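# Empty earrings from two gift box drawers, then close them

## Task

Take all four earrings out of the drawers of the two gift boxes (each drawer has a ribbon tab on its front) and leave them on the table. At the end both drawers must be fully closed, both boxes must lie flat, and neither hand may be holding a box or an earring.

## Robot and tools

Robot: two arms, left_arm and right_arm. left_arm has a left hand and sits on the +y side; right_arm has a right hand. Their bases are at about (-0.005, +0.259, 0) m and (+0.015, -0.246, -0.001) m in the scene frame. A post stands behind them.

Scene frame: the origin is at table-top height, halfway between the nominal bases. +x points out over the table, +z points up, and +y points toward left_arm. Image left and right do not match arm names. All reported positions (m), quaternions (wxyz), velocities and targets use this frame.

Hand point: a point fixed to the palm, 0.15 m out from the wrist face and 0.05 m in front of the palm. Its +z runs along straight fingers and +y comes out of the palm. On the right hand +x points away from the thumb; on the left hand +x points toward the thumb. Straight fingers reach 0.06-0.07 m past the point along +z and sit 0.06 m behind it along -y. A wrist bracket on the little-finger side reaches 0.10 m across the palm and can strike things.

Row layout (used by execute_actions and move): one flat list of 28 numbers, each in [-1, 1], covering both arms even if only one moves. Order: left dx, dy, dz, rx, ry, rz; left thumb_turn, thumb_bend, index, middle, ring, little, force_limit, speed; then the same fourteen for the right arm. The pose numbers are offsets, not poses. They run along scene axes and count from that arm's Hand target as it stood when the action or move began. 1.0 equals 0.6 m of travel or 180 degrees. rx, ry, rz form one rotation vector, turning about the Hand target position. Six zeros mean no new pose request for that arm. Sending the same offset again moves the arm on by that amount again.

Hand numbers are absolute targets. -1 means open and +1 closed. thumb_turn +1 puts the thumb opposite the fingers, and -1 puts it beside the palm. force_limit runs from about 0 N at -1 to 10 N at +1 (15 N for the two thumb motors). speed runs from nearly zero at -1 up to full at +0.48 and stays full above that. For a soft grip, close at speed -0.94 or lower. The eight hand numbers are always applied. To keep a hand unchanged, resend the eight values of the last row actually run for it. If none has run yet, send its hand_measured six, then hand_force_limit and hand_speed. With the thumb in front, the hand holds objects about 0.035-0.065 m thick, or a handle down to 0.025 m. A thumb-tip to index-pad pinch can hold light items. To grip harder, raise force_limit and send a target more closed than hand_measured. To loosen, send one more open.

Tools:
- execute_actions(actions, cameras): actions is a list of actions. Each action is up to 15 rows, and each row is one 1/30 s step. Every row in an action is counted from the action's starting Hand target. A short action repeats its last row until step 15. Images come back only for an empty actions list or when cameras names them (["all"], a list of names, or []).
- move(target, speed, blend, blocking, cameras): target is one row or up to 15 rows. All rows are offsets from the same starting Hand targets, not chained. Paths are straight and share a 10 s cap. speed is in m/s (0.002-2.9, default 0.25), one value or one per target; turning is capped at twice that in rad/s. blend is in m and rounds corners; 0 means stop at each target. Hand numbers change at the first target, or on arrival at later ones. blocking=false returns after about 0.5 s while motion continues. The result adds a move: line: done, off_target, moving, held or fault, plus limits=paced (pose clipped) or limits=held (steps withheld). Paths do not avoid obstacles or the other arm, and the hand may lag or overshoot.
- wait(seconds): 0-3600 s; sends nothing new and lets a running move carry on.
- stop(): brakes the running move.
- zoom_image(camera, region): region is [x0, y0, x1, y1] in pixels, at most 504 wide and high. It works only on the latest image.
- show_instructions(): shows the reference images.
- finished_scene(scene=1): ends the scene for good.

Cameras: cam_head_left, cam_head_right, cam_high, cam_left_wrist, cam_right_wrist, each 504x504.

Results: Hand target is the last commanded pose after clipping, and the next offsets start from it. The actual hand point often rests short of it; send the missing distance as a fresh offset. Orientation commands are clipped to within 32 degrees of the measured orientation on each step. hand_measured, hand_stopped_by (moving, target, force, stalled, fault) and hand_load_n list six values in motor order. A load near 0 after a grasp means the grip is lost. Joint torques are raw and offset. Joint velocities may be left out when all are at rest.

Avoid: dropping anything, even by millimetres. Don't let go of a moving part, slam the drawers, push hard, or strike fixed objects. Never let the hands or arms press on each other, and never close one hand on the other's fingers. Nothing may fall off or be left off the table. A blocked arm keeps pushing until you command it back past its hand point. Long holds or stretched reaches heat the motors: MOTOR HOT appears at 75 °C, and at 90 °C the arm folds and stops for good. Fast moves hit harder, and targets set deep past a contact press harder.

Each tool is called after ">>>" by a JSON object that holds its "fn" and its "kwargs".

Reference images:

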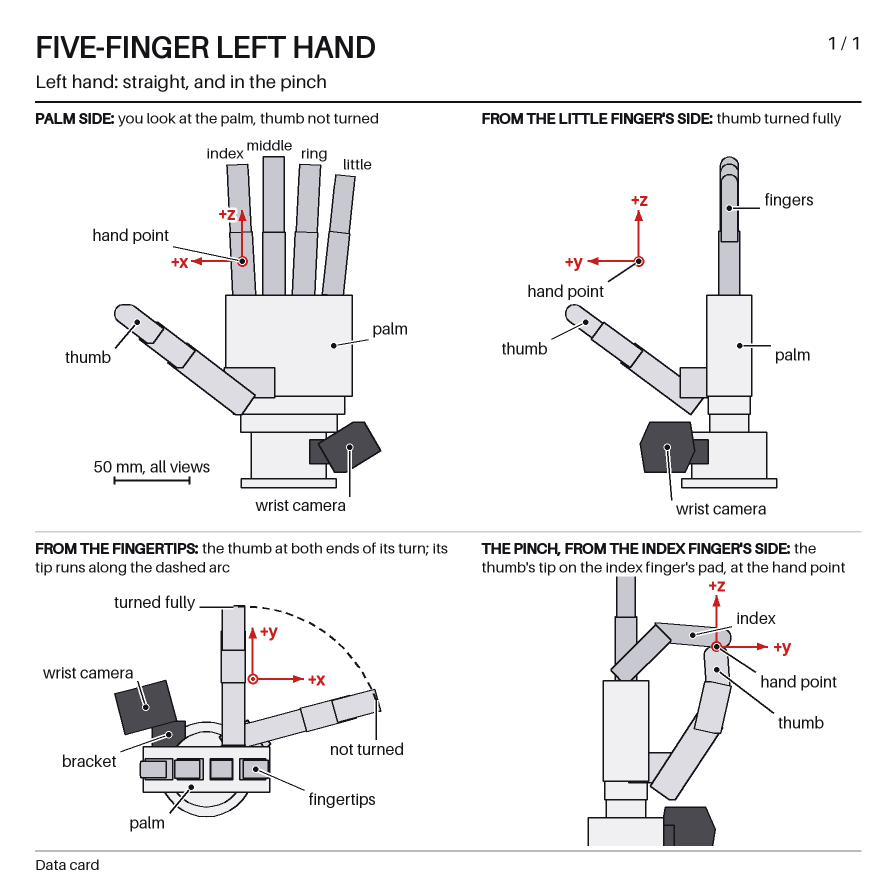

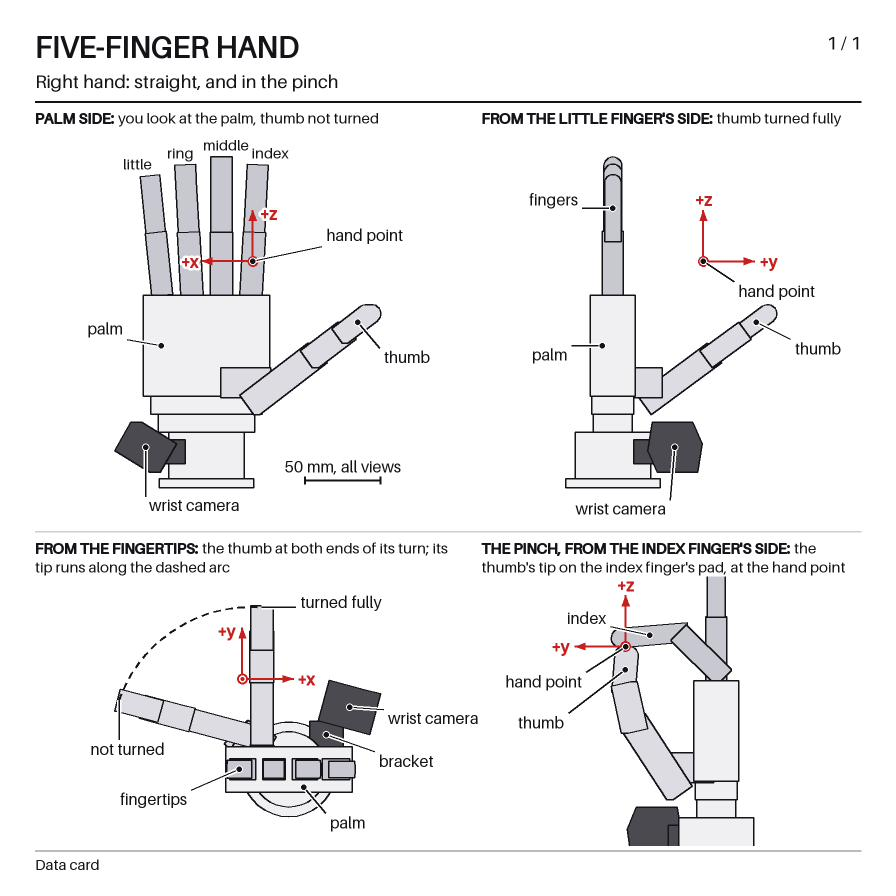

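## Session

>>> {"fn": "execute_actions", "kwargs": {"actions": []}}

Scene clock: 0.00 s.
left_arm: end_effector_position=(+0.3791, +0.1412, +0.1549) hand_measured=(-1.000, -1.000, -1.000, -1.000, -1.000, -1.000) hand_load_n=(+0.0, +0.0, +0.0, +0.0, +0.0, +0.0) hand_stopped_by=(target, target, target, target, target, target) hand_force_limit=0.00 hand_speed=-0.80 end_effector_quat_wxyz=(+0.468, -0.334, +0.807, -0.135) | right_arm: end_effector_position=(+0.1195, +0.0652, +0.1815) hand_measured=(-1.000, -1.000, -1.000, -1.000, -1.000, -1.000) hand_load_n=(+0.0, +0.0, +0.0, +0.0, +0.0, +0.0) hand_stopped_by=(target, target, target, target, target, target) hand_force_limit=0.00 hand_speed=-0.80 end_effector_quat_wxyz=(-0.519, +0.648, -0.487, +0.271)
Joint positions: left_arm=[-0.572 1.467 1.125 -0.327 -0.559 0.499] | right_arm=[1.694 1.112 0.848 -0.564 1.13 0.941]
Joint velocities: within noise
Joint torques (N m): no reading
Heat: left arm: 29 °C; right arm: 28 °C.
Hand target: left_arm +0.3792, +0.1412, +0.1547; +0.468, -0.334, +0.807, -0.135 | right_arm +0.1195, +0.0648, +0.1809; -0.518, +0.649, -0.486, +0.271

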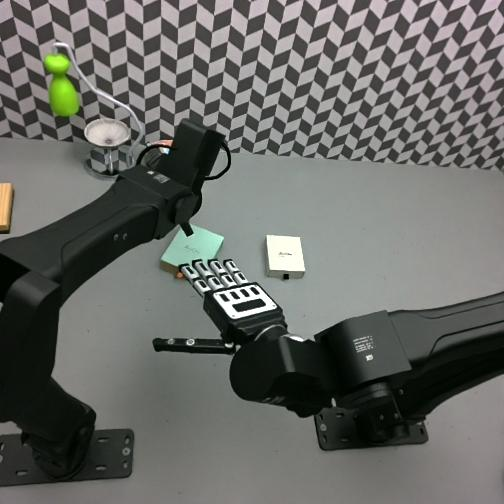

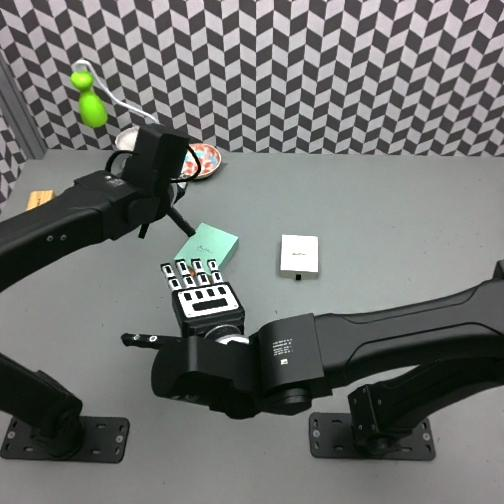

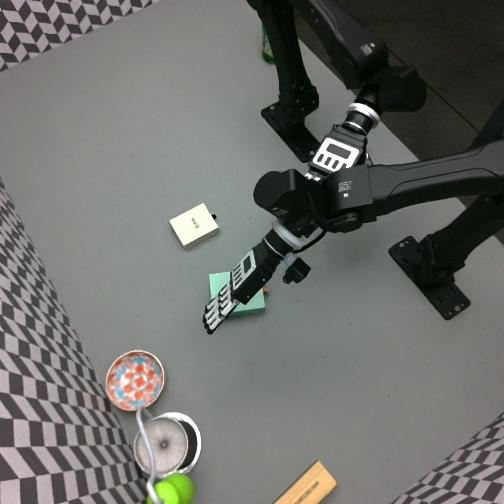

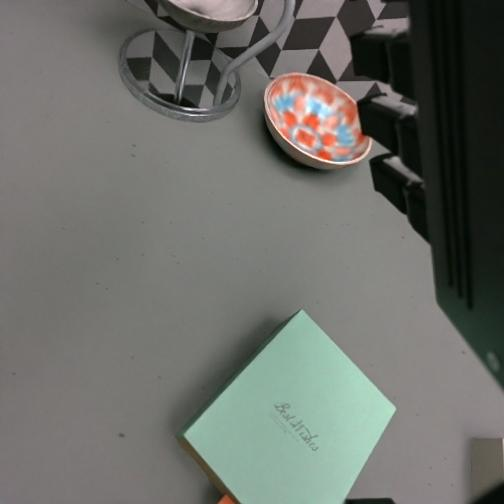

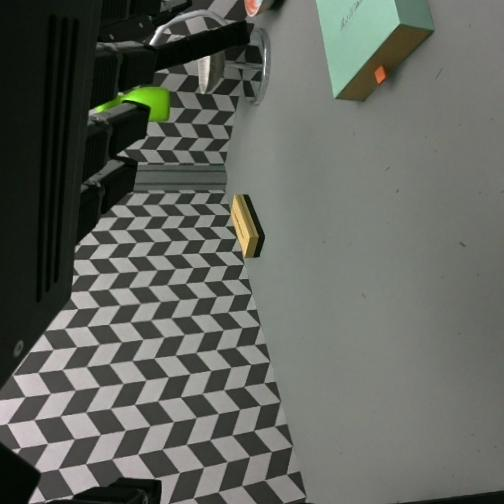

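>>> {"fn": "zoom_image", "kwargs": {"camera": "cam_high", "region": [150, 180, 300, 330]}}

>>> {"fn": "zoom_image", "kwargs": {"camera": "cam_head_right", "region": [150, 200, 350, 350]}}

>>> {"fn": "zoom_image", "kwargs": {"camera": "cam_head_left", "region": [150, 200, 350, 350]}}

Scaled by 3.360 from the camera's image (finer frame: 720x720).

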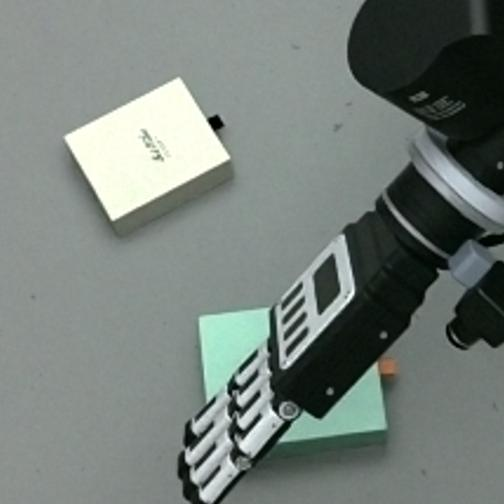

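Scaled by 2.520 from the camera's image (finer frame: 720x720).

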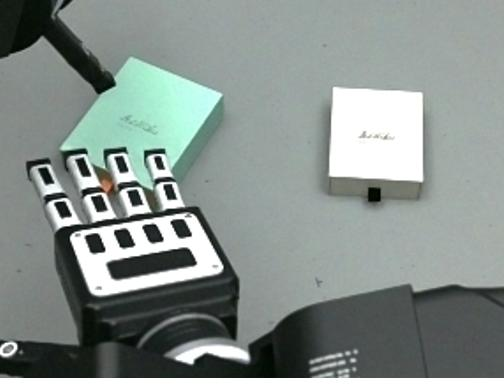

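Scaled by 2.520 from the camera's image (finer frame: 720x720).

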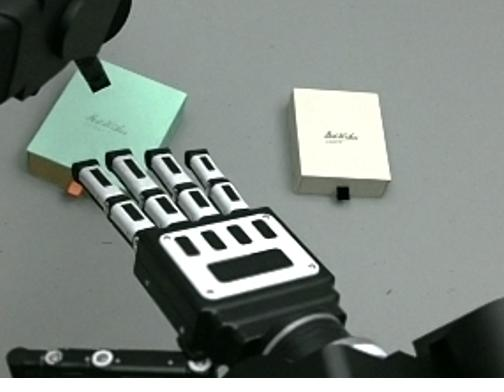

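>>> {"fn": "move", "kwargs": {"target": [0,0,0,0,0,0,-1,-1,-1,-1,-1,-1,0,-0.8,0.2008,-0.358,0.0652,-0.0766,0.135,-0.1113,-1,-1,-1,-1,-1,-1,0,-0.8], "speed": 0.15, "cameras": ["all"]}}

Scene clock: 12.63 s.
left_arm: end_effector_position=(+0.3791, +0.1412, +0.1549) hand_measured=(-1.000, -1.000, -1.000, -1.000, -1.000, -1.000) hand_load_n=(+0.0, +0.0, +0.0, +0.0, +0.0, +0.0) hand_stopped_by=(target, target, target, target, target, target) hand_force_limit=0.00 hand_speed=-0.80 end_effector_quat_wxyz=(+0.468, -0.334, +0.807, -0.135) | right_arm: end_effector_position=(+0.2394, -0.1488, +0.2174) hand_measured=(-1.000, -1.000, -1.000, -1.000, -1.000, -1.000) hand_load_n=(+0.0, +0.0, +0.0, +0.0, +0.0, +0.0) hand_stopped_by=(target, target, target, target, target, target) hand_force_limit=0.00 hand_speed=-0.80 end_effector_quat_wxyz=(-0.273, +0.653, -0.652, +0.272)
Joint positions: left_arm=[-0.572 1.467 1.125 -0.327 -0.559 0.499] | right_arm=[0.456 0.972 1.208 -1.072 0.326 0.341]
Joint torques (N m): left_arm=[0.01 -6.82 6.71 1.18 -0.3 0.04] | right_arm=[-0.94 -0.53 7.17 1.05 0.1 -0.11]
Heat: left arm: 30 °C; right arm: 29 °C.
Hand target: left_arm +0.3792, +0.1412, +0.1547; +0.468, -0.334, +0.807, -0.135 | right_arm +0.2400, -0.1499, +0.2201; -0.270, +0.654, -0.652, +0.271
Off the commanded pose: left_arm 0.000 m, 0 deg | right_arm 0.003 m, 0 deg.
move: done
cam_right_wrist: T_world_to_cam=[[-0.66119, -0.30912, -0.68357, 0.25771], [-0.54203, 0.82679, 0.1504, 0.22439], [0.51868, 0.46996, -0.71422, 0.21753]] pos_world=[0.17919, -0.20809, 0.29778]

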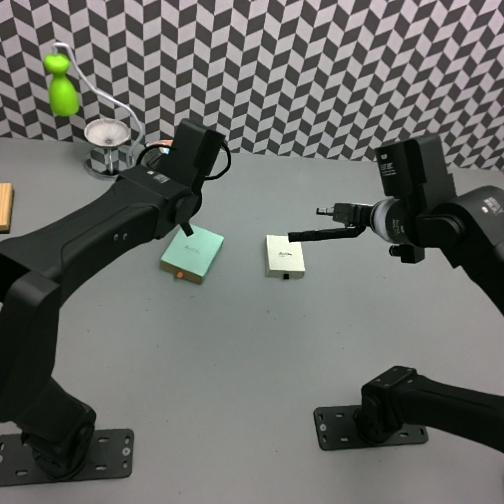

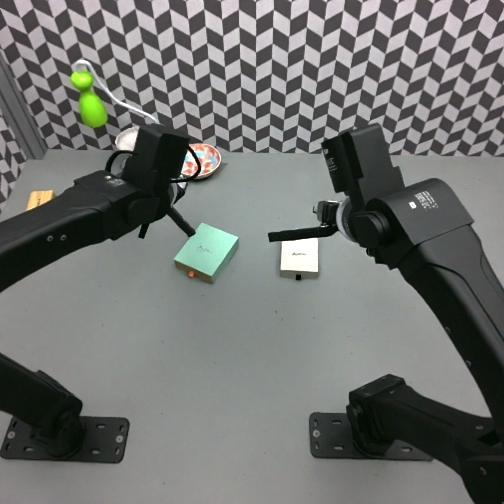

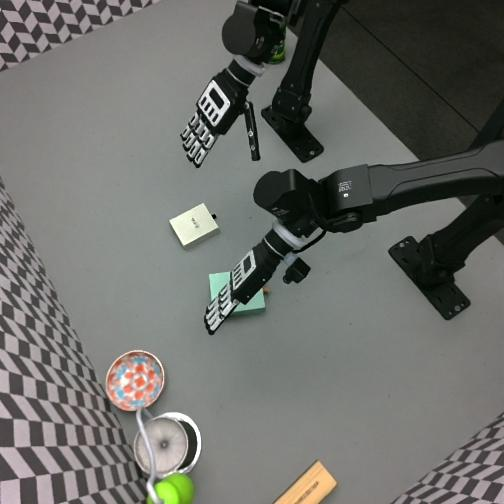

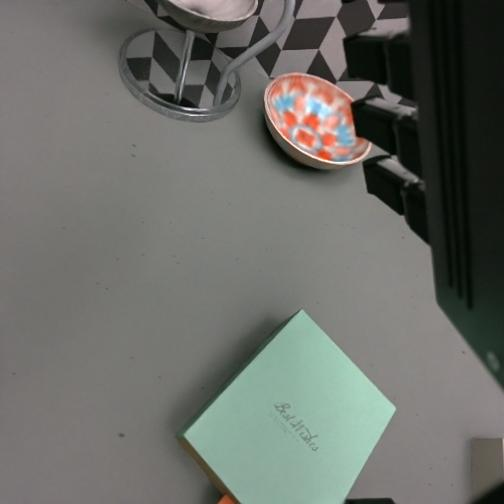

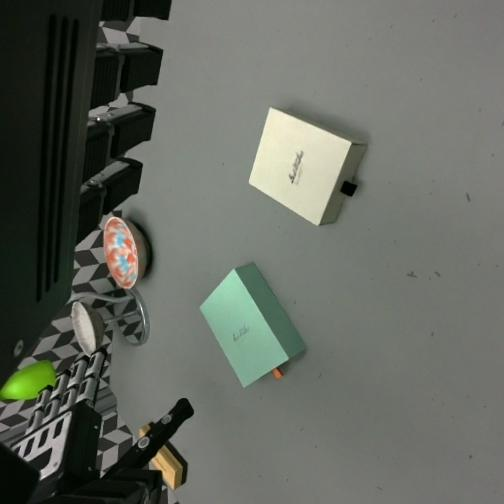

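>>> {"fn": "zoom_image", "kwargs": {"camera": "cam_right_wrist", "region": [230, 90, 400, 260]}}

>>> {"fn": "zoom_image", "kwargs": {"camera": "cam_right_wrist", "region": [180, 250, 330, 400]}}

Scaled by 2.965 from the camera's image (finer frame: 720x720).

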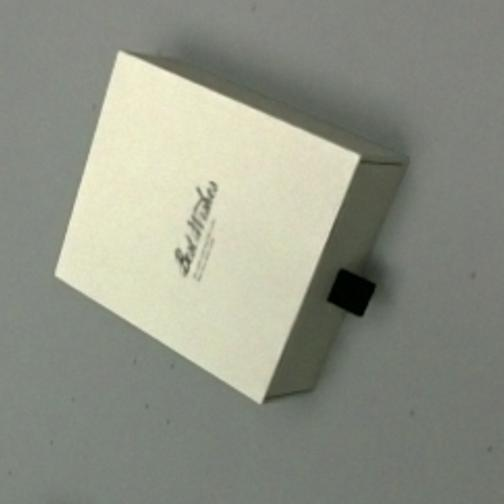

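Scaled by 3.360 from the camera's image (finer frame: 720x720).

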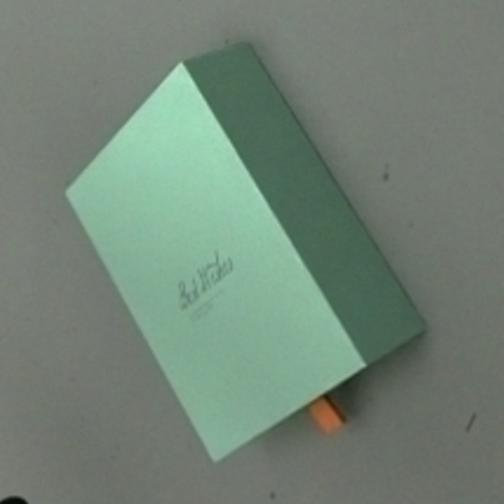

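>>> {"fn": "move", "kwargs": {"target": [0,0,0,0,0,0,-1,-1,-1,-1,-1,-1,0,-0.8,0.0983,-0.1502,-0.20,0.0545,-0.1316,0.2459,-1,-1,-1,-1,-1,-1,0,-0.8], "speed": 0.15, "cameras": ["all"]}}

Scene clock: 24.47 s.
left_arm: end_effector_position=(+0.3791, +0.1412, +0.1549) hand_measured=(-1.000, -1.000, -1.000, -1.000, -1.000, -1.000) hand_load_n=(+0.0, +0.0, +0.0, +0.0, +0.0, +0.0) hand_stopped_by=(target, target, target, target, target, target) hand_force_limit=0.00 hand_speed=-0.80 end_effector_quat_wxyz=(+0.468, -0.334, +0.807, -0.135) | right_arm: end_effector_position=(+0.2965, -0.2363, +0.0986) hand_measured=(-1.000, -1.000, -1.000, -1.000, -1.000, -1.000) hand_load_n=(-0.5, +0.0, +0.0, +0.0, +0.0, +0.0) hand_stopped_by=(target, target, target, target, target, target) hand_force_limit=0.00 hand_speed=-0.80 end_effector_quat_wxyz=(-0.527, +0.760, -0.310, +0.222)
Joint positions: left_arm=[-0.572 1.467 1.125 -0.327 -0.559 0.499] | right_arm=[-0.604 1.324 0.736 -0.499 -1.17 -1.064]
Joint torques (N m): left_arm=[-0.01 -6.82 6.72 1.17 -0.3 0.04] | right_arm=[-0.94 -2.63 7.06 0.51 -0.71 -0.1]
Heat: left arm: 30 °C; right arm: 29 °C.
Hand target: left_arm +0.3792, +0.1412, +0.1547; +0.468, -0.334, +0.807, -0.135 | right_arm +0.2989, -0.2401, +0.1000; -0.529, +0.757, -0.313, +0.220
Off the commanded pose: left_arm 0.000 m, 0 deg | right_arm 0.005 m, 0 deg.
move: done
cam_right_wrist: T_world_to_cam=[[-0.00045, -0.44997, -0.89304, -0.02144], [-0.97744, 0.18884, -0.09465, 0.34799], [0.21123, 0.87285, -0.43991, 0.3035]] pos_world=[0.27602, -0.34027, 0.1473]

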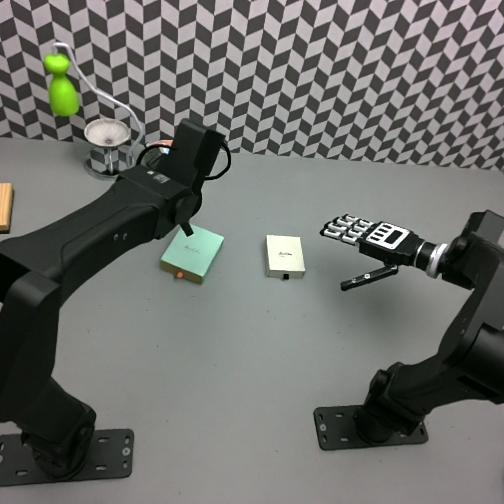

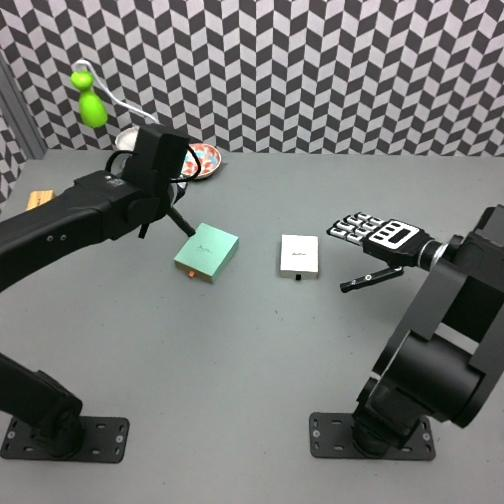

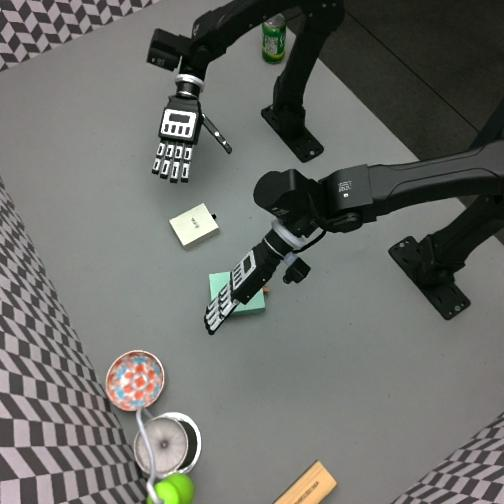

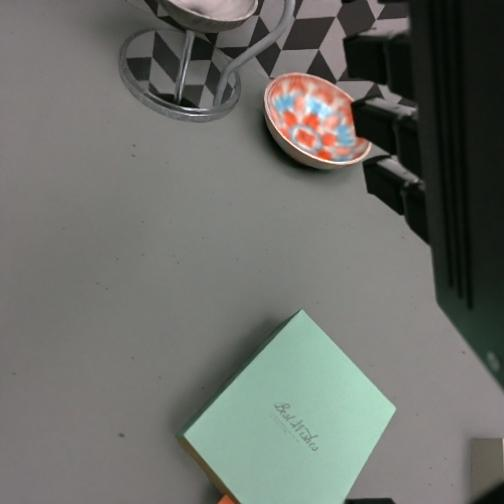

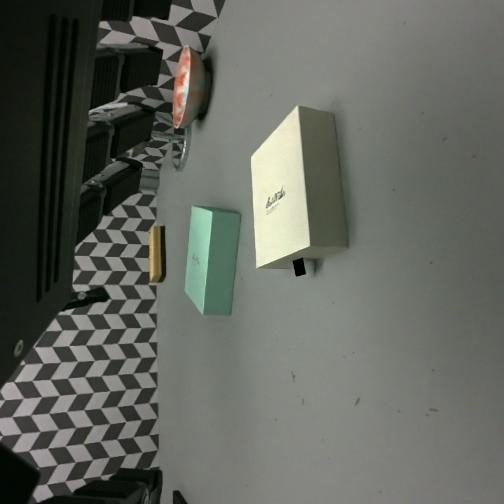

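>>> {"fn": "zoom_image", "kwargs": {"camera": "cam_right_wrist", "region": [230, 190, 380, 300]}}

>>> {"fn": "zoom_image", "kwargs": {"camera": "cam_right_wrist", "region": [170, 80, 370, 330]}}

Scaled by 3.360 from the camera's image (finer frame: 720x720).

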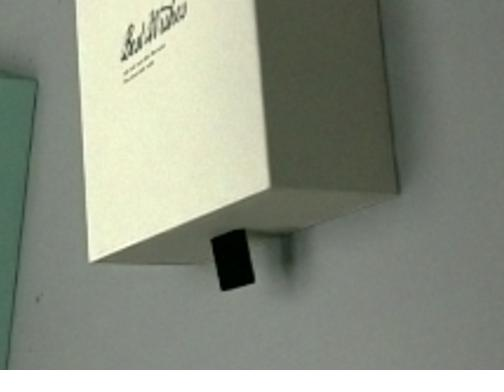

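Scaled by 2.016 from the camera's image (finer frame: 720x720).

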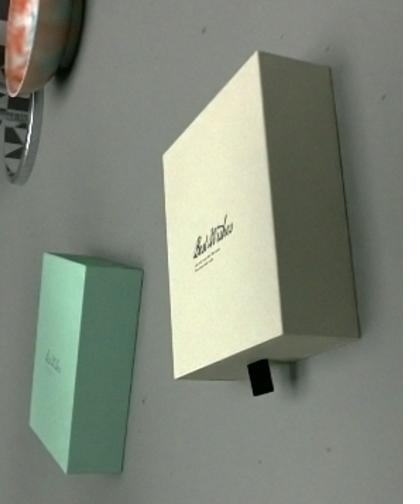

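>>> {"fn": "move", "kwargs": {"target": [0,0,0,0,0,0,-1,-1,-1,-1,-1,-1,0,-0.8,0,0.1,-0.0667,0,0,0,-1,-1,-1,-1,-1,-1,0,-0.8], "speed": 0.15, "cameras": ["cam_right_wrist"]}}

>>> {"fn": "zoom_image", "kwargs": {"camera": "cam_right_wrist", "region": [150, 150, 400, 400]}}

Scene clock: 28.83 s.
left_arm: end_effector_position=(+0.3791, +0.1412, +0.1549) hand_measured=(-1.000, -1.000, -1.000, -1.000, -1.000, -1.000) hand_load_n=(+0.0, +0.0, +0.0, +0.0, +0.0, +0.0) hand_stopped_by=(target, target, target, target, target, target) hand_force_limit=0.00 hand_speed=-0.80 end_effector_quat_wxyz=(+0.468, -0.334, +0.807, -0.135) | right_arm: end_effector_position=(+0.3029, -0.1836, +0.0624) hand_measured=(-1.000, -1.000, -1.000, -1.000, -1.000, -1.000) hand_load_n=(+0.0, +0.0, +0.0, +0.0, +0.0, +0.0) hand_stopped_by=(target, target, target, target, target, target) hand_force_limit=0.00 hand_speed=-0.80 end_effector_quat_wxyz=(-0.530, +0.757, -0.313, +0.220)
Joint positions: left_arm=[-0.572 1.467 1.125 -0.327 -0.559 0.499] | right_arm=[-0.379 1.265 0.459 0.08 -1.032 -0.652]
Joint torques (N m): left_arm=[-0.02 -6.82 6.72 1.18 -0.3 0.05] | right_arm=[0.81 -5.07 3.74 1.15 -0.36 0.07]
Heat: left arm: 31 °C; right arm: 30 °C.
Hand target: left_arm +0.3792, +0.1412, +0.1547; +0.468, -0.334, +0.807, -0.135 | right_arm +0.2989, -0.1800, +0.0601; -0.529, +0.757, -0.313, +0.220
Off the commanded pose: left_arm 0.000 m, 0 deg | right_arm 0.006 m, 0 deg.
move: done
cam_right_wrist: T_world_to_cam=[[-0.00513, -0.441, -0.89749, -0.02664], [-0.97687, 0.19407, -0.08978, 0.34138], [0.21377, 0.87627, -0.43179, 0.23961]] pos_world=[0.28213, -0.28797, 0.1102]

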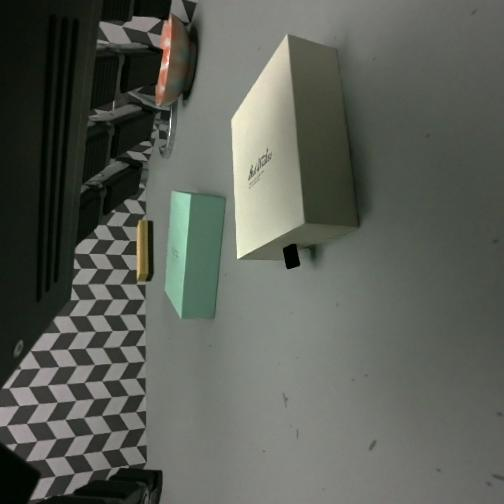

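Scaled by 2.016 from the camera's image (finer frame: 720x720).

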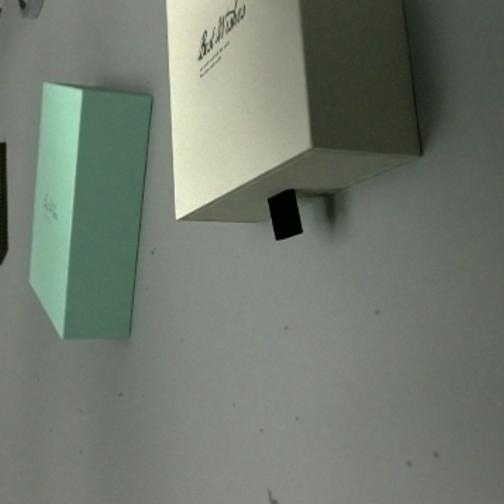

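>>> {"fn": "zoom_image", "kwargs": {"camera": "cam_right_wrist", "region": [250, 210, 370, 290]}}

Scaled by 4.200 from the camera's image (finer frame: 720x720).

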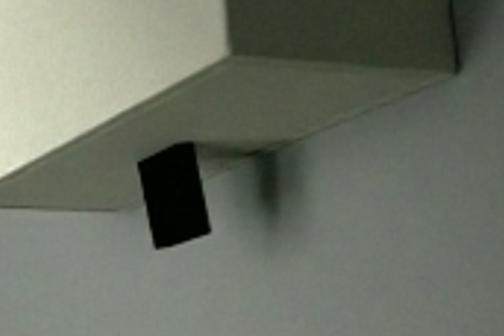

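>>> {"fn": "zoom_image", "kwargs": {"camera": "cam_right_wrist", "region": [275, 235, 335, 275]}}

>>> {"fn": "wait", "kwargs": {"seconds": 0.1, "cameras": ["all"]}}

>>> {"fn": "zoom_image", "kwargs": {"camera": "cam_head_right", "region": [270, 225, 330, 285]}}

>>> {"fn": "zoom_image", "kwargs": {"camera": "cam_head_left", "region": [150, 220, 230, 300]}}

>>> {"fn": "zoom_image", "kwargs": {"camera": "cam_high", "region": [160, 190, 240, 270]}}

Scaled by 8.400 from the camera's image (finer frame: 720x720).

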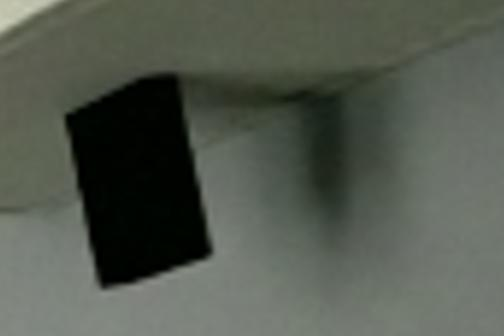

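Scene clock: 32.30 s.
left_arm: end_effector_position=(+0.3791, +0.1412, +0.1549) hand_measured=(-1.000, -1.000, -1.000, -1.000, -1.000, -1.000) hand_load_n=(+0.0, +0.0, +0.0, +0.0, +0.0, +0.0) hand_stopped_by=(target, target, target, target, target, target) hand_force_limit=0.00 hand_speed=-0.80 end_effector_quat_wxyz=(+0.468, -0.334, +0.807, -0.135) | right_arm: end_effector_position=(+0.3029, -0.1837, +0.0623) hand_measured=(-1.000, -1.000, -1.000, -1.000, -1.000, -1.000) hand_load_n=(-0.5, +0.5, -0.5, +0.0, +0.5, +0.0) hand_stopped_by=(target, target, target, target, target, target) hand_force_limit=0.00 hand_speed=-0.80 end_effector_quat_wxyz=(-0.530, +0.757, -0.313, +0.220)
Joint positions: left_arm=[-0.572 1.467 1.125 -0.327 -0.559 0.499] | right_arm=[-0.379 1.265 0.458 0.081 -1.031 -0.652]
Joint torques (N m): left_arm=[-0.02 -6.82 6.72 1.18 -0.29 0.04] | right_arm=[0.83 -5.07 3.75 1.15 -0.36 0.05]
Heat: left arm: 31 °C; right arm: 30 °C.
Hand target: left_arm +0.3792, +0.1412, +0.1547; +0.468, -0.334, +0.807, -0.135 | right_arm +0.2989, -0.1800, +0.0600; -0.529, +0.757, -0.313, +0.220
Off the commanded pose: left_arm 0.000 m, 0 deg | right_arm 0.006 m, 0 deg.
wait: 0.10 s; at rest from the start
cam_right_wrist: T_world_to_cam=[[-0.00521, -0.44114, -0.89742, -0.02667], [-0.9768, 0.19438, -0.08988, 0.34146], [0.21409, 0.87613, -0.43192, 0.2395]] pos_world=[0.28213, -0.28797, 0.1102]

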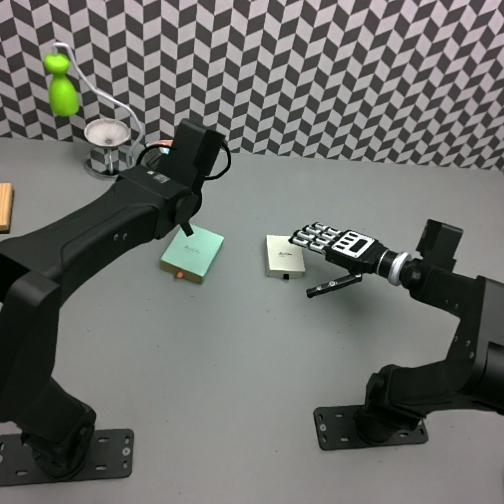

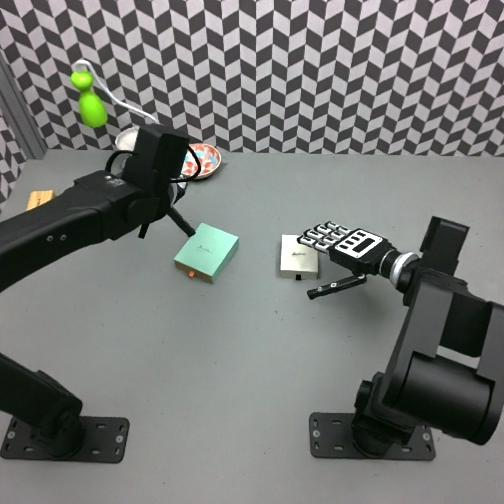

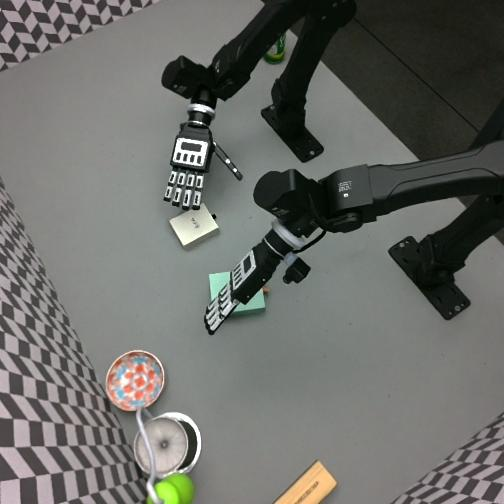

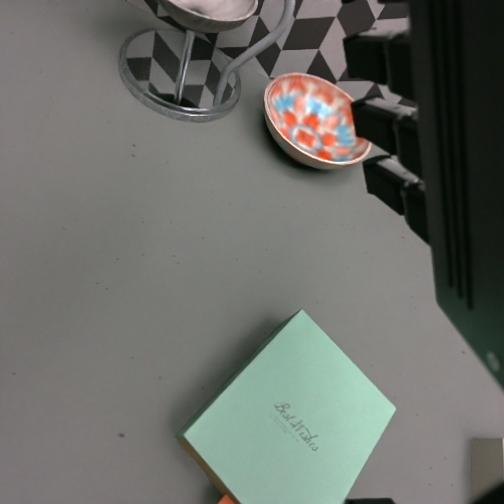

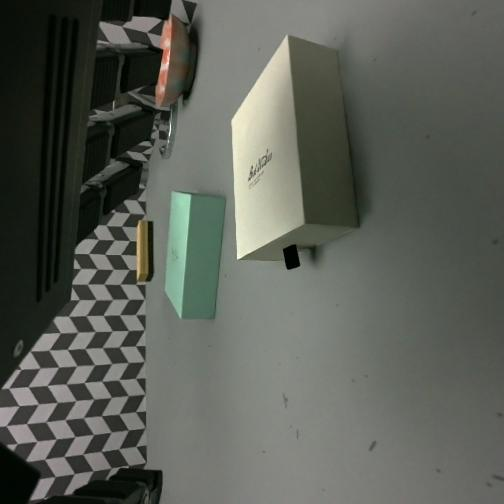

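Scaled by 8.400 from the camera's image (finer frame: 720x720).

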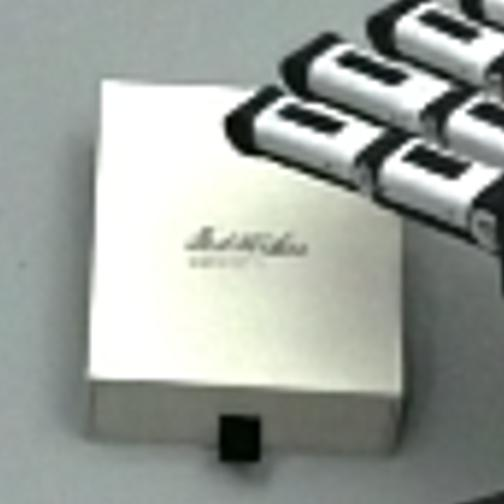

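Scaled by 6.300 from the camera's image (finer frame: 720x720).

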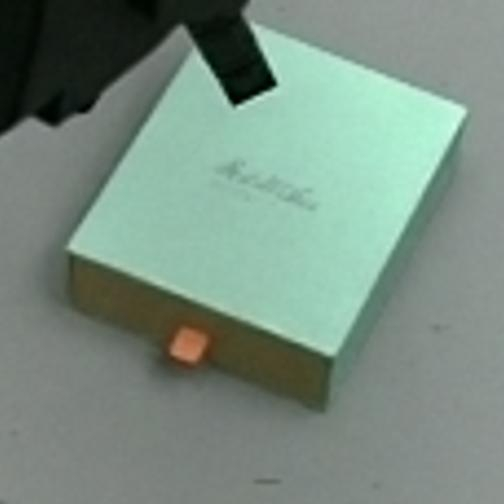

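Scaled by 6.300 from the camera's image (finer frame: 720x720).

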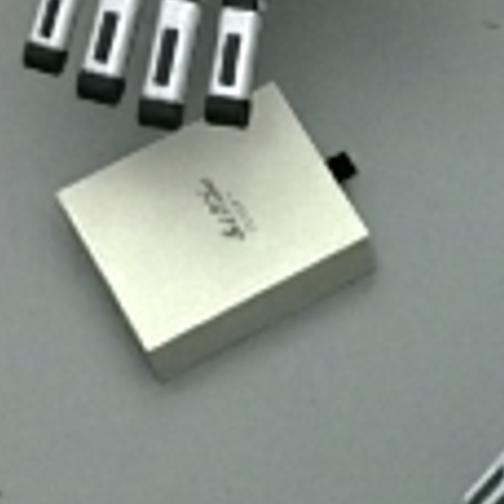

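>>> {"fn": "move", "kwargs": {"target": [0,0,0,0,0,0,-1,-1,-1,-1,-1,-1,0,-0.8,-0.03,-0.17,0.2,0,0,0,-1,-1,-1,-1,-1,-1,0,-0.8], "speed": 0.2}}

Scene clock: 49.27 s.
left_arm: end_effector_position=(+0.3791, +0.1412, +0.1549) hand_measured=(-1.000, -1.000, -1.000, -1.000, -1.000, -1.000) hand_load_n=(+0.0, +0.0, +0.0, +0.0, +0.0, +0.0) hand_stopped_by=(target, target, target, target, target, target) hand_force_limit=0.00 hand_speed=-0.80 end_effector_quat_wxyz=(+0.468, -0.334, +0.807, -0.135) | right_arm: end_effector_position=(+0.2789, -0.2817, +0.1808) hand_measured=(-1.000, -1.000, -1.000, -1.000, -1.000, -1.000) hand_load_n=(+0.0, +0.0, +0.0, +0.0, +0.0, -0.5) hand_stopped_by=(target, target, target, target, target, target) hand_force_limit=0.00 hand_speed=-0.80 end_effector_quat_wxyz=(-0.529, +0.754, -0.315, +0.228)
Joint positions: left_arm=[-0.572 1.467 1.125 -0.327 -0.559 0.499] | right_arm=[-0.808 1.44 1.189 -1.3 -1.227 -1.561]
Joint torques (N m): left_arm=[0.01 -6.8 6.72 1.18 -0.3 0.03] | right_arm=[0.84 -3.22 6.79 0.01 -0.64 -0.14]
Heat: left arm: 31 °C; right arm: 31 °C.
Hand target: left_arm +0.3792, +0.1412, +0.1547; +0.468, -0.334, +0.807, -0.135 | right_arm +0.2809, -0.2820, +0.1800; -0.529, +0.757, -0.313, +0.220
Off the commanded pose: left_arm 0.000 m, 0 deg | right_arm 0.002 m, 1 deg.
move: done

>>> {"fn": "move", "kwargs": {"target": [-0.107,-0.427,-0.05,-0.1252,0.0021,-0.5075,0.7,-0.4,-0.3,-1,-1,-1,-0.6,-0.5,0,0,0,0,0,0,-1,-1,-1,-1,-1,-1,0,-0.8], "speed": 0.15, "cameras": ["all"]}}

Scene clock: 56.37 s.
left_arm: end_effector_position=(+0.3153, -0.1097, +0.1299) hand_measured=(+0.700, -0.400, -0.300, -1.000, -1.000, -1.000) hand_load_n=(+0.0, -0.5, +0.0, +0.0, +0.0, +0.0) hand_stopped_by=(target, target, target, target, target, target) hand_force_limit=-0.60 hand_speed=-0.50 end_effector_quat_wxyz=(+0.171, +0.259, +0.764, -0.565) | right_arm: end_effector_position=(+0.2786, -0.2815, +0.1807) hand_measured=(-1.000, -1.000, -1.000, -1.000, -1.000, -1.000) hand_load_n=(+0.0, +0.0, -0.5, +0.0, +0.0, +0.0) hand_stopped_by=(target, target, target, target, target, target) hand_force_limit=0.00 hand_speed=-0.80 end_effector_quat_wxyz=(-0.529, +0.755, -0.315, +0.227)
Joint positions: left_arm=[-0.584 1.784 1.198 0.033 0.955 1.088] | right_arm=[-0.808 1.441 1.189 -1.302 -1.227 -1.564]
Joint torques (N m): left_arm=[-0.73 -7.51 8.46 1.04 0.36 0.12] | right_arm=[0.81 -3.14 6.83 -0.01 -0.65 -0.11]
Heat: left arm: 32 °C; right arm: 30 °C.
Hand target: left_arm +0.3149, -0.1151, +0.1247; +0.161, +0.264, +0.765, -0.565 | right_arm +0.2809, -0.2820, +0.1799; -0.529, +0.757, -0.313, +0.220
Off the commanded pose: left_arm 0.007 m, 1 deg | right_arm 0.002 m, 1 deg.
move: done
cam_left_wrist: T_world_to_cam=[[-0.82469, -0.13337, 0.54964, 0.17361], [-0.47884, 0.68183, -0.55301, 0.3068], [-0.30101, -0.71925, -0.62616, 0.21254]] pos_world=[0.35406, -0.03317, 0.20733]
cam_right_wrist: T_world_to_cam=[[-0.00134, -0.44408, -0.89598, 0.03403], [-0.97362, 0.20503, -0.10016, 0.35128], [0.22819, 0.87221, -0.43264, 0.37656]] pos_world=[0.25612, -0.38536, 0.22859]

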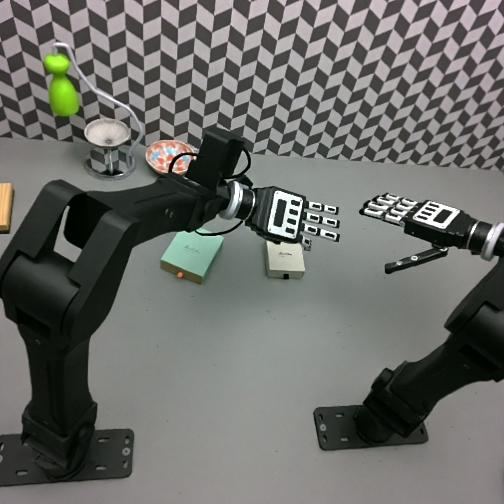

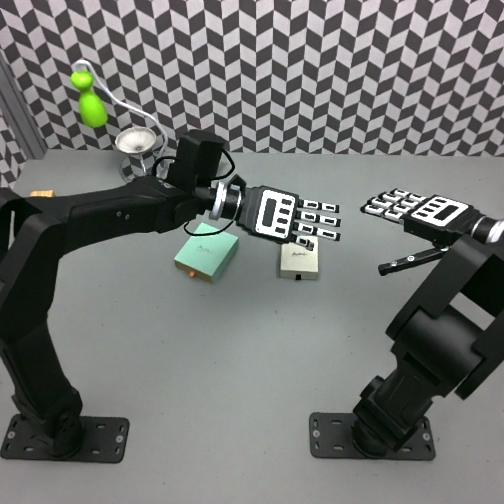

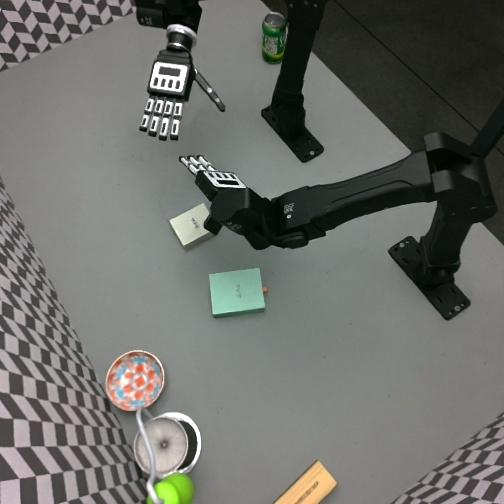

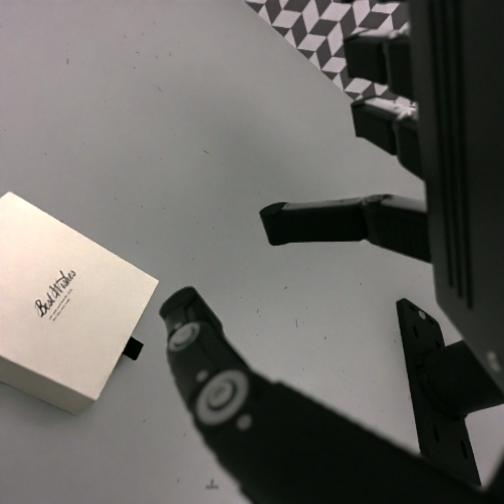

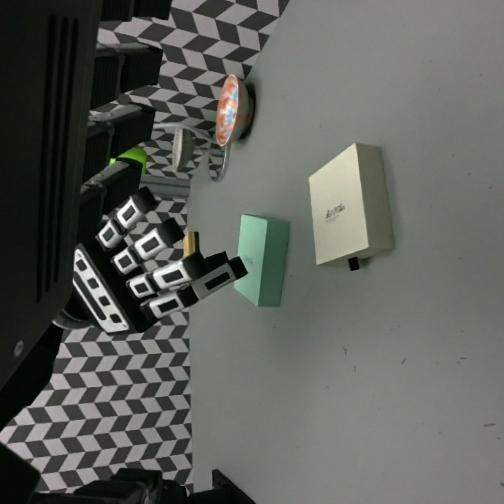

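>>> {"fn": "zoom_image", "kwargs": {"camera": "cam_left_wrist", "region": [60, 180, 400, 440]}}

Scaled by 1.482 from the camera's image (finer frame: 720x720).

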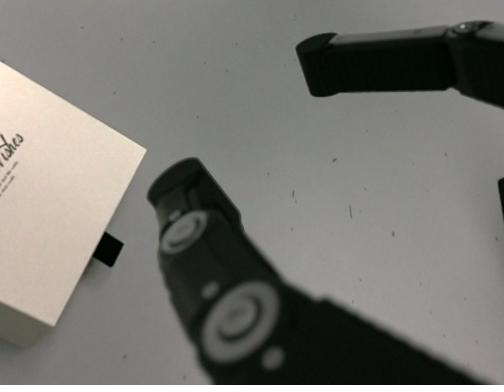

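>>> {"fn": "move", "kwargs": {"target": [0,0,0,0,0,0,0.7,0.0,0.05,-1,-1,-1,-0.6,-0.3,0,0,0,0,0,0,-1,-1,-1,-1,-1,-1,0,-0.8], "cameras": ["cam_left_wrist"]}}

>>> {"fn": "zoom_image", "kwargs": {"camera": "cam_left_wrist", "region": [130, 180, 380, 400]}}

Scene clock: 61.17 s.
left_arm: end_effector_position=(+0.3151, -0.1097, +0.1298) hand_measured=(+0.700, +0.000, +0.050, -1.000, -1.000, -1.000) hand_load_n=(+0.0, +0.0, +0.0, -0.5, +0.0, +0.0) hand_stopped_by=(target, target, target, target, target, target) hand_force_limit=-0.60 hand_speed=-0.30 end_effector_quat_wxyz=(+0.171, +0.260, +0.764, -0.565) | right_arm: end_effector_position=(+0.2786, -0.2815, +0.1807) hand_measured=(-1.000, -1.000, -1.000, -1.000, -1.000, -1.000) hand_load_n=(+0.0, +0.0, +0.0, +0.0, +0.0, +0.0) hand_stopped_by=(target, target, target, target, target, target) hand_force_limit=0.00 hand_speed=-0.80 end_effector_quat_wxyz=(-0.529, +0.755, -0.315, +0.227)
Joint positions: left_arm=[-0.584 1.784 1.198 0.032 0.955 1.088] | right_arm=[-0.808 1.441 1.189 -1.302 -1.227 -1.564]
Joint torques (N m): left_arm=[-0.72 -7.5 8.46 1.02 0.34 0.14] | right_arm=[0.81 -3.14 6.83 -0.01 -0.64 -0.11]
Heat: left arm: 32 °C; right arm: 30 °C.
Hand target: left_arm +0.3149, -0.1151, +0.1247; +0.162, +0.264, +0.765, -0.565 | right_arm +0.2809, -0.2820, +0.1799; -0.529, +0.757, -0.313, +0.220
Off the commanded pose: left_arm 0.007 m, 1 deg | right_arm 0.002 m, 1 deg.
move: done
cam_left_wrist: T_world_to_cam=[[-0.8247, -0.13274, 0.54977, 0.17353], [-0.47835, 0.68232, -0.55283, 0.30656], [-0.30173, -0.7189, -0.62621, 0.21279]] pos_world=[0.35396, -0.03316, 0.20733]

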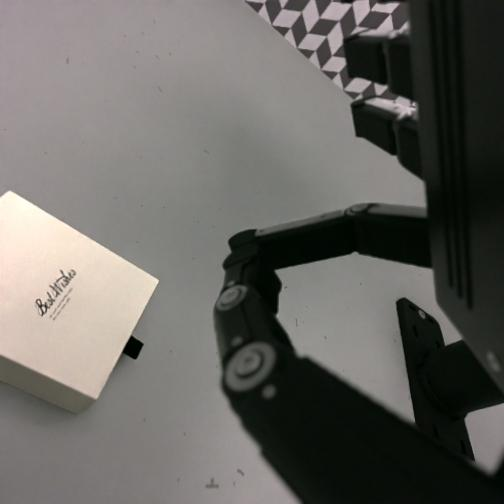

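Scaled by 2.016 from the camera's image (finer frame: 720x720).

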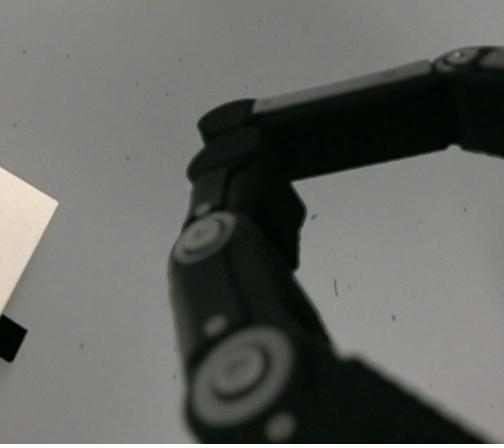

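>>> {"fn": "wait", "kwargs": {"seconds": 0.1, "cameras": ["cam_right_wrist", "cam_head_left"]}}

>>> {"fn": "zoom_image", "kwargs": {"camera": "cam_right_wrist", "region": [70, 170, 270, 370]}}

>>> {"fn": "zoom_image", "kwargs": {"camera": "cam_head_left", "region": [240, 180, 360, 300]}}

Scene clock: 62.07 s.
left_arm: end_effector_position=(+0.3151, -0.1097, +0.1298) hand_measured=(+0.700, +0.000, +0.050, -1.000, -1.000, -1.000) hand_load_n=(+0.0, +0.0, +0.0, +0.0, +0.0, +0.0) hand_stopped_by=(target, target, target, target, target, target) hand_force_limit=-0.60 hand_speed=-0.30 end_effector_quat_wxyz=(+0.171, +0.260, +0.764, -0.565) | right_arm: end_effector_position=(+0.2786, -0.2815, +0.1807) hand_measured=(-1.000, -1.000, -1.000, -1.000, -1.000, -1.000) hand_load_n=(+0.0, +0.0, +0.0, -0.5, +0.0, -0.5) hand_stopped_by=(target, target, target, target, target, target) hand_force_limit=0.00 hand_speed=-0.80 end_effector_quat_wxyz=(-0.529, +0.755, -0.315, +0.227)
Joint positions: left_arm=[-0.584 1.784 1.198 0.032 0.955 1.088] | right_arm=[-0.808 1.441 1.189 -1.302 -1.227 -1.564]
Joint torques (N m): left_arm=[-0.69 -7.47 8.49 1.02 0.34 0.13] | right_arm=[0.81 -3.12 6.84 -0.02 -0.65 -0.11]
Heat: left arm: 32 °C; right arm: 30 °C.
Hand target: left_arm +0.3149, -0.1151, +0.1247; +0.162, +0.264, +0.765, -0.565 | right_arm +0.2809, -0.2820, +0.1799; -0.529, +0.757, -0.313, +0.220
Off the commanded pose: left_arm 0.007 m, 1 deg | right_arm 0.002 m, 1 deg.
wait: 0.10 s; at rest from the start
cam_right_wrist: T_world_to_cam=[[-0.00134, -0.44408, -0.89598, 0.03403], [-0.97362, 0.20503, -0.10016, 0.35128], [0.22819, 0.87221, -0.43264, 0.37656]] pos_world=[0.25612, -0.38536, 0.22859]
Images, in order (width x height): cam_head_left 504x504, cam_right_wrist 504x504.

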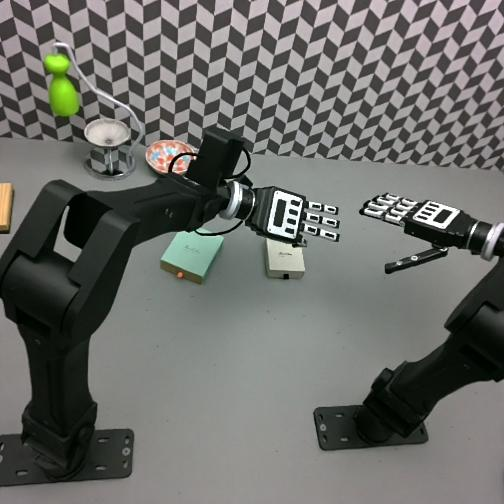

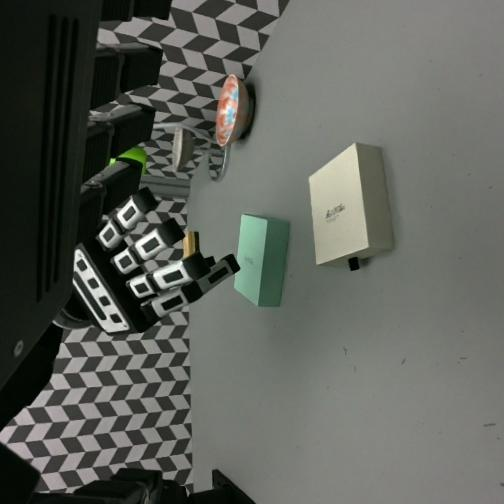

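Scaled by 2.520 from the camera's image (finer frame: 720x720).

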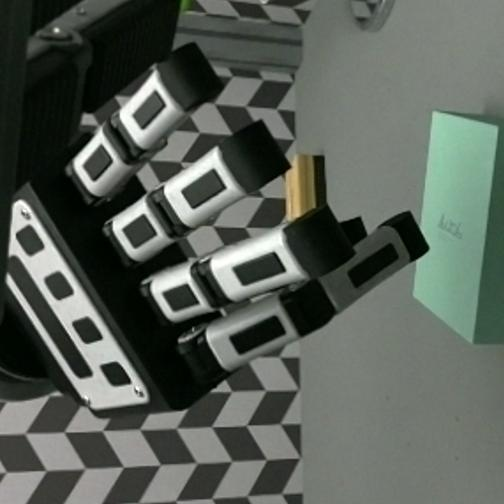

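Scaled by 4.200 from the camera's image (finer frame: 720x720).

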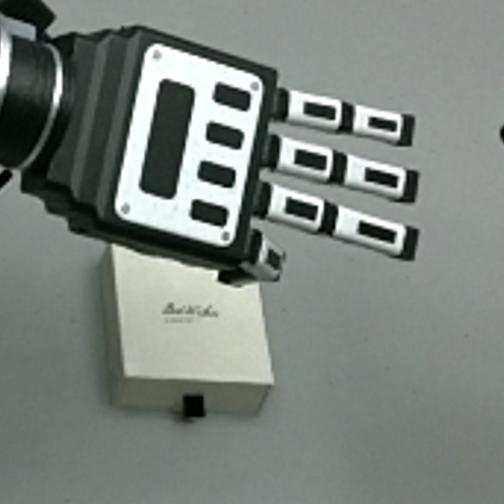

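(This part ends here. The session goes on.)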